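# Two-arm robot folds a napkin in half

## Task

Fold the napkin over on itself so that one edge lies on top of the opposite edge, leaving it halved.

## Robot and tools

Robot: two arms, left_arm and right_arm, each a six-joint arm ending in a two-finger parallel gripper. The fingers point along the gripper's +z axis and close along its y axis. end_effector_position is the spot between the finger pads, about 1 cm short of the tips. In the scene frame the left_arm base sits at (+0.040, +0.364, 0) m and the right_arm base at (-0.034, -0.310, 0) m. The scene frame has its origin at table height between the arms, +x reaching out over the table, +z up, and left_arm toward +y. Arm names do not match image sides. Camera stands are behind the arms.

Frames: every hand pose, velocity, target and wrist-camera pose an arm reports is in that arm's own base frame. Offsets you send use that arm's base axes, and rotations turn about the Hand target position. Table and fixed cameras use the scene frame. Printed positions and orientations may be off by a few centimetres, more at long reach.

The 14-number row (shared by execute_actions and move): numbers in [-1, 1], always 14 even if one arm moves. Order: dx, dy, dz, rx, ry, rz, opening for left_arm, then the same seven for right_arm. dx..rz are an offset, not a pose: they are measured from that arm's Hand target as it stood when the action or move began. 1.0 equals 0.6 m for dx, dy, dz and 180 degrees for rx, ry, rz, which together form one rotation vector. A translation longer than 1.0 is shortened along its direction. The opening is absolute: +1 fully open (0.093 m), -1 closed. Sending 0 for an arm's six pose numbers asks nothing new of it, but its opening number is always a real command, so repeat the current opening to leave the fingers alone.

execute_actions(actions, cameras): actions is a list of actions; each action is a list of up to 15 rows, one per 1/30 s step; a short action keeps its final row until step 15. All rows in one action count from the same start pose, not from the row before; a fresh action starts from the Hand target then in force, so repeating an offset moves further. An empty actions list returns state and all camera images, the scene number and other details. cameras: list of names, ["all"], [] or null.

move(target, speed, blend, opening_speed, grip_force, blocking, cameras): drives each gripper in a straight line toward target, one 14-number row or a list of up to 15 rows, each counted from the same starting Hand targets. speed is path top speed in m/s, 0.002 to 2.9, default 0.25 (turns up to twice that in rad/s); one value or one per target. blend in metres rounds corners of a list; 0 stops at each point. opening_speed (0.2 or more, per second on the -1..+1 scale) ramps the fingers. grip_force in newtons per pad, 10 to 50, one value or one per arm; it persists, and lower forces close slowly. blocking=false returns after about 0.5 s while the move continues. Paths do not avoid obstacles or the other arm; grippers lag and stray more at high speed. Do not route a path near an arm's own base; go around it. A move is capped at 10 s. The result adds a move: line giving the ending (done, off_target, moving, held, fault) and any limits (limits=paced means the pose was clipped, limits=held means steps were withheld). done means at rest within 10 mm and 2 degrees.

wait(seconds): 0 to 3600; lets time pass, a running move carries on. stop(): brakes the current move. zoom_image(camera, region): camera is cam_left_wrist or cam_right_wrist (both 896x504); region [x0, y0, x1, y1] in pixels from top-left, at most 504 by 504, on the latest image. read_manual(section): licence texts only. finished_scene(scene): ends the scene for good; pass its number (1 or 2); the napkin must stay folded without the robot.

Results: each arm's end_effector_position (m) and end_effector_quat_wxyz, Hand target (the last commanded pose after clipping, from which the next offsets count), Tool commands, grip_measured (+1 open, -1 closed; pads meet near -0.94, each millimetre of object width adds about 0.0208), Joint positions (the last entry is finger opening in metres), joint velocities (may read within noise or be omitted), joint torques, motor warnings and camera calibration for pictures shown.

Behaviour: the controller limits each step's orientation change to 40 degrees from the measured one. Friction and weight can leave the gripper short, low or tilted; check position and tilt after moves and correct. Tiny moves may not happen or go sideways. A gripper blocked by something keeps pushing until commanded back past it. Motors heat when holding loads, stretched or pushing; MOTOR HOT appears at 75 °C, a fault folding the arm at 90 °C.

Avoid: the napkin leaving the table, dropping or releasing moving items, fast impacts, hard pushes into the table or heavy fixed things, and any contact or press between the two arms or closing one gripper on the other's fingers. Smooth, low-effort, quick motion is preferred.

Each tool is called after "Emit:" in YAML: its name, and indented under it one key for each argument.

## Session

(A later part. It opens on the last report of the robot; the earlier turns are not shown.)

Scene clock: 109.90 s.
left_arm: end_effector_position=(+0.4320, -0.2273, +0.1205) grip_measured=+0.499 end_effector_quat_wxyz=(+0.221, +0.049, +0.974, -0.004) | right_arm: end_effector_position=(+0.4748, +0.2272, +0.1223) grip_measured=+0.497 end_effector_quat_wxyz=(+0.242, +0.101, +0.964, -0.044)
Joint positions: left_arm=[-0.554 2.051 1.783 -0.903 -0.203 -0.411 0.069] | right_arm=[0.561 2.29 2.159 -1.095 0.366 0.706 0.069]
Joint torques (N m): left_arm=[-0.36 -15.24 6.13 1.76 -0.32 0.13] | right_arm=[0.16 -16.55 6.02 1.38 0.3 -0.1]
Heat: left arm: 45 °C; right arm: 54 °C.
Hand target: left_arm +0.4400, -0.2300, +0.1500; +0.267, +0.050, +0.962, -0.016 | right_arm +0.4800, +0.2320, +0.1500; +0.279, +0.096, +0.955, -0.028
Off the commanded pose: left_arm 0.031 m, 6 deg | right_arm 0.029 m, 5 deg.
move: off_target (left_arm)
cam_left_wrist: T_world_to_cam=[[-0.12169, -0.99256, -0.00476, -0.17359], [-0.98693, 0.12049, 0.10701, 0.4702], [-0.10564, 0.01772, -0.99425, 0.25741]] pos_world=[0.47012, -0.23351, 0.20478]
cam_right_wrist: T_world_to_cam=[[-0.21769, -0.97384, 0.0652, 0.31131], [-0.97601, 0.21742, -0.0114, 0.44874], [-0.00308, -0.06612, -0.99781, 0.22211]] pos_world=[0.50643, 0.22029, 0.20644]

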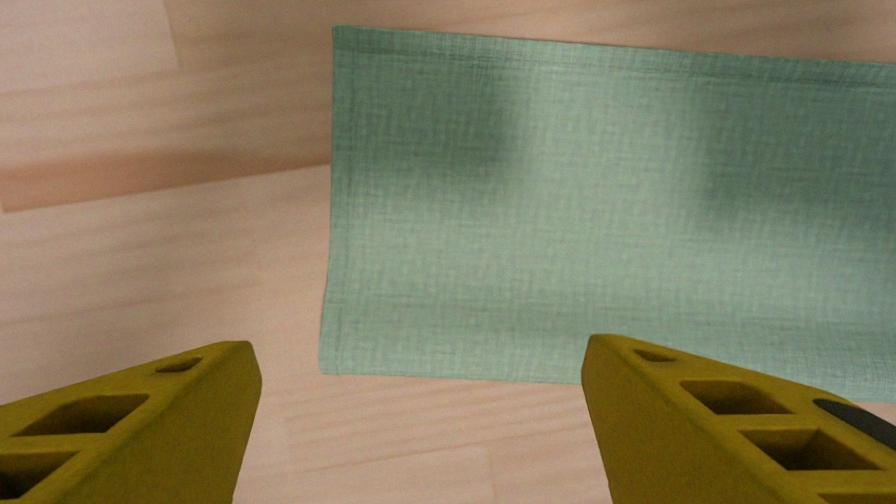

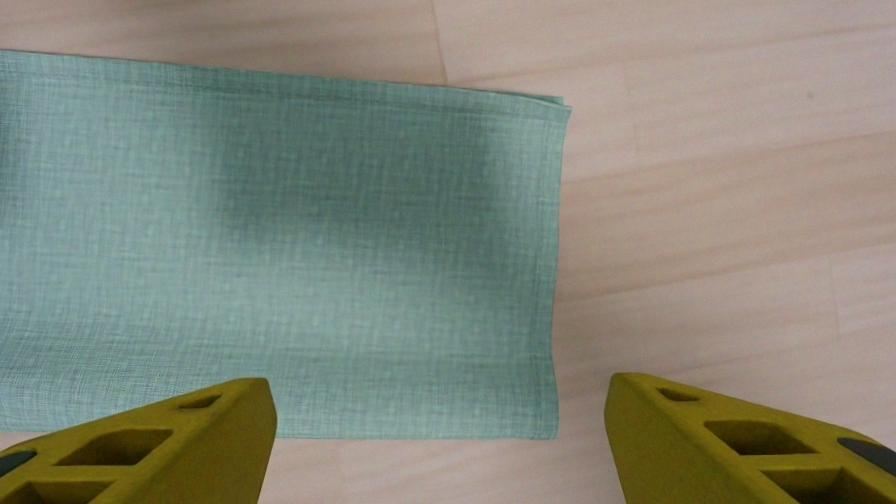

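Emit:
zoom_image:
  camera: "cam_left_wrist"
  region: [290, 0, 542, 140]

Emit:
zoom_image:
  camera: "cam_left_wrist"
  region: [540, 0, 896, 160]

Emit:
zoom_image:
  camera: "cam_right_wrist"
  region: [340, 40, 620, 200]

Emit:
zoom_image:
  camera: "cam_right_wrist"
  region: [0, 20, 350, 180]

Emit:
zoom_image:
  camera: "cam_left_wrist"
  region: [280, 200, 600, 400]

Emit:
zoom_image:
  camera: "cam_right_wrist"
  region: [440, 280, 640, 460]

Scaled by 2.000 from the camera's image (finer frame: 1280x720).

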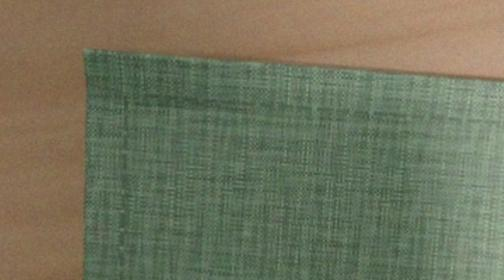

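Scaled by 1.416 from the camera's image (finer frame: 1280x720).

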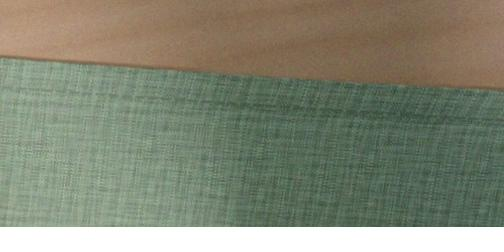

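Scaled by 1.800 from the camera's image (finer frame: 1280x720).

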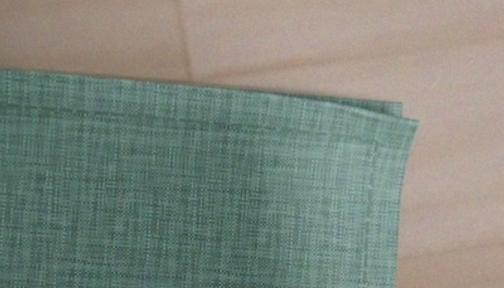

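Scaled by 1.440 from the camera's image (finer frame: 1280x720).

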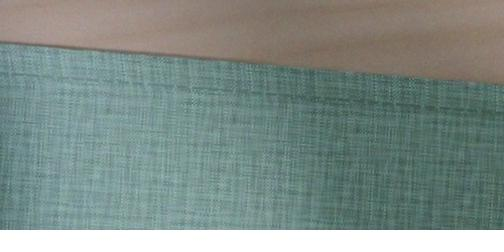

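Scaled by 1.575 from the camera's image (finer frame: 1280x720).

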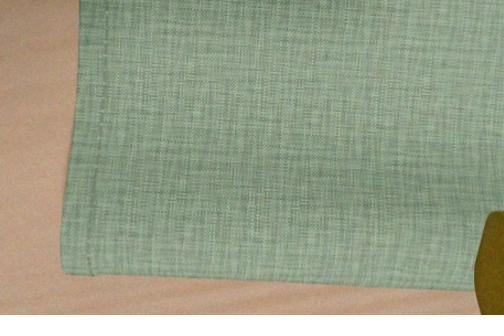

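Scaled by 2.520 from the camera's image (finer frame: 1280x720).

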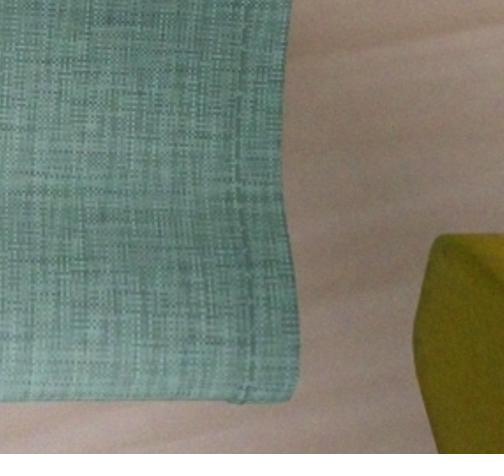

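Emit:
move:
  target: [-0.1, 0.025, 0.11667, 0, 0, 0, 0.5, -0.1, -0.01167, 0.11667, 0, 0, 0, 0.5]
  speed: 0.25
  cameras: ["all"]

Scene clock: 115.47 s.
left_arm: end_effector_position=(+0.3800, -0.2180, +0.1977) grip_measured=+0.499 end_effector_quat_wxyz=(+0.245, +0.061, +0.968, -0.012) | right_arm: end_effector_position=(+0.4215, +0.2316, +0.2035) grip_measured=+0.497 end_effector_quat_wxyz=(+0.266, +0.082, +0.960, -0.029)
Joint positions: left_arm=[-0.607 1.822 1.755 -1.06 -0.227 -0.43 0.069] | right_arm=[0.636 2.078 2.127 -1.233 0.391 0.729 0.069]
Joint torques (N m): left_arm=[-0.12 -10.99 9.16 1.09 -0.34 -0.07] | right_arm=[-0.23 -12.45 8.12 0.77 0.31 0.24]
Heat: left arm: 45 °C; right arm: 54 °C.
Hand target: left_arm +0.3800, -0.2150, +0.2200; +0.267, +0.050, +0.962, -0.016 | right_arm +0.4200, +0.2250, +0.2200; +0.279, +0.096, +0.955, -0.028
Off the commanded pose: left_arm 0.023 m, 3 deg | right_arm 0.018 m, 2 deg.
move: off_target (left_arm, right_arm)
cam_left_wrist: T_world_to_cam=[[-0.14856, -0.9889, 0.00254, -0.16077], [-0.98727, 0.14846, 0.05704, 0.4256], [-0.05679, 0.00596, -0.99837, 0.30806]] pos_world=[0.41379, -0.22401, 0.28369]
cam_right_wrist: T_world_to_cam=[[-0.17489, -0.98377, 0.04013, 0.28808], [-0.98335, 0.17247, -0.05725, 0.41958], [0.0494, -0.04947, -0.99755, 0.27727]] pos_world=[0.44928, 0.22476, 0.28905]

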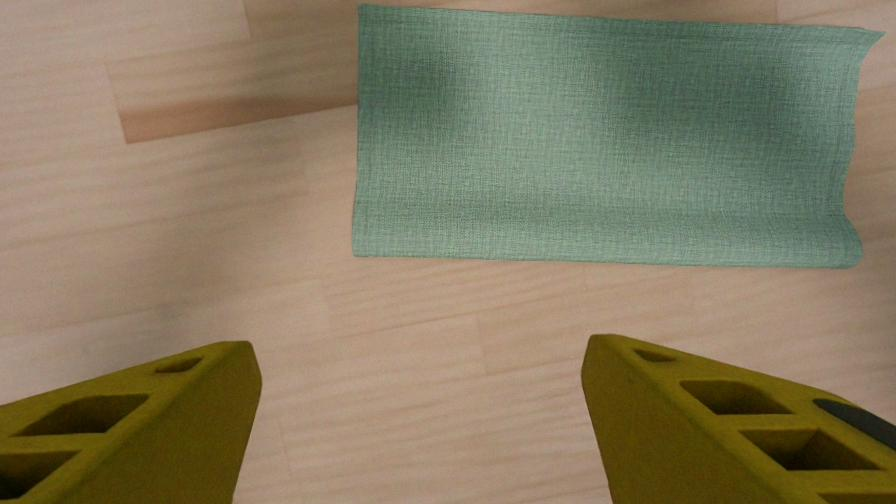

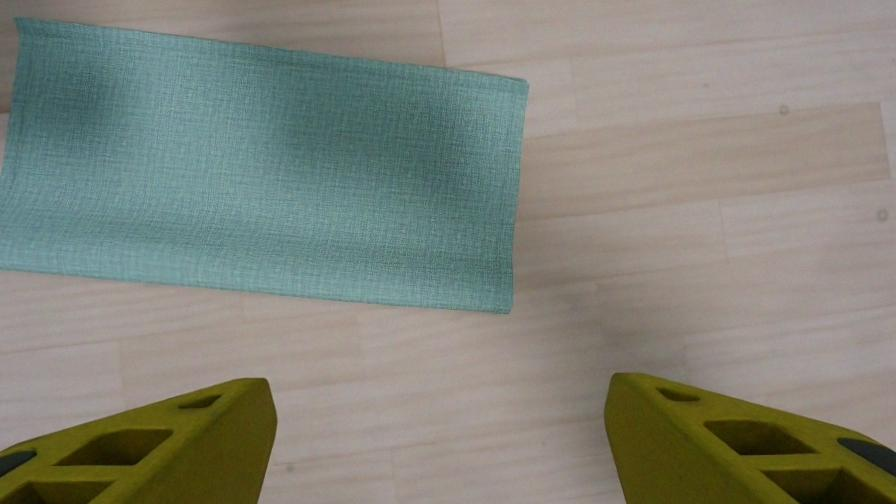

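Emit:
zoom_image:
  camera: "cam_left_wrist"
  region: [740, 0, 896, 280]

Emit:
zoom_image:
  camera: "cam_right_wrist"
  region: [0, 0, 180, 290]

Emit:
zoom_image:
  camera: "cam_right_wrist"
  region: [430, 40, 570, 140]

Scaled by 1.800 from the camera's image (finer frame: 1280x720).

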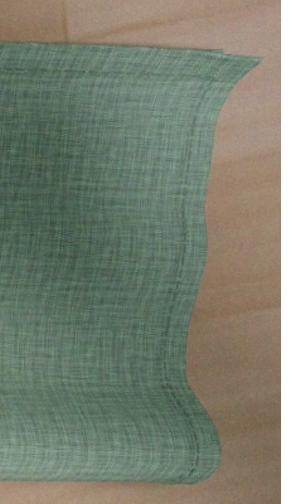

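Scaled by 1.738 from the camera's image (finer frame: 1280x720).

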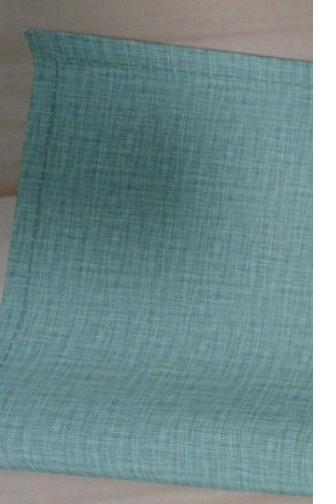

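Scaled by 3.600 from the camera's image (finer frame: 1280x720).

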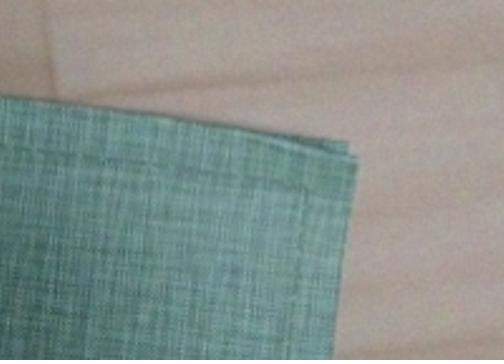

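Emit:
finished_scene:
  scene: 2

The scene is finished: the task was done.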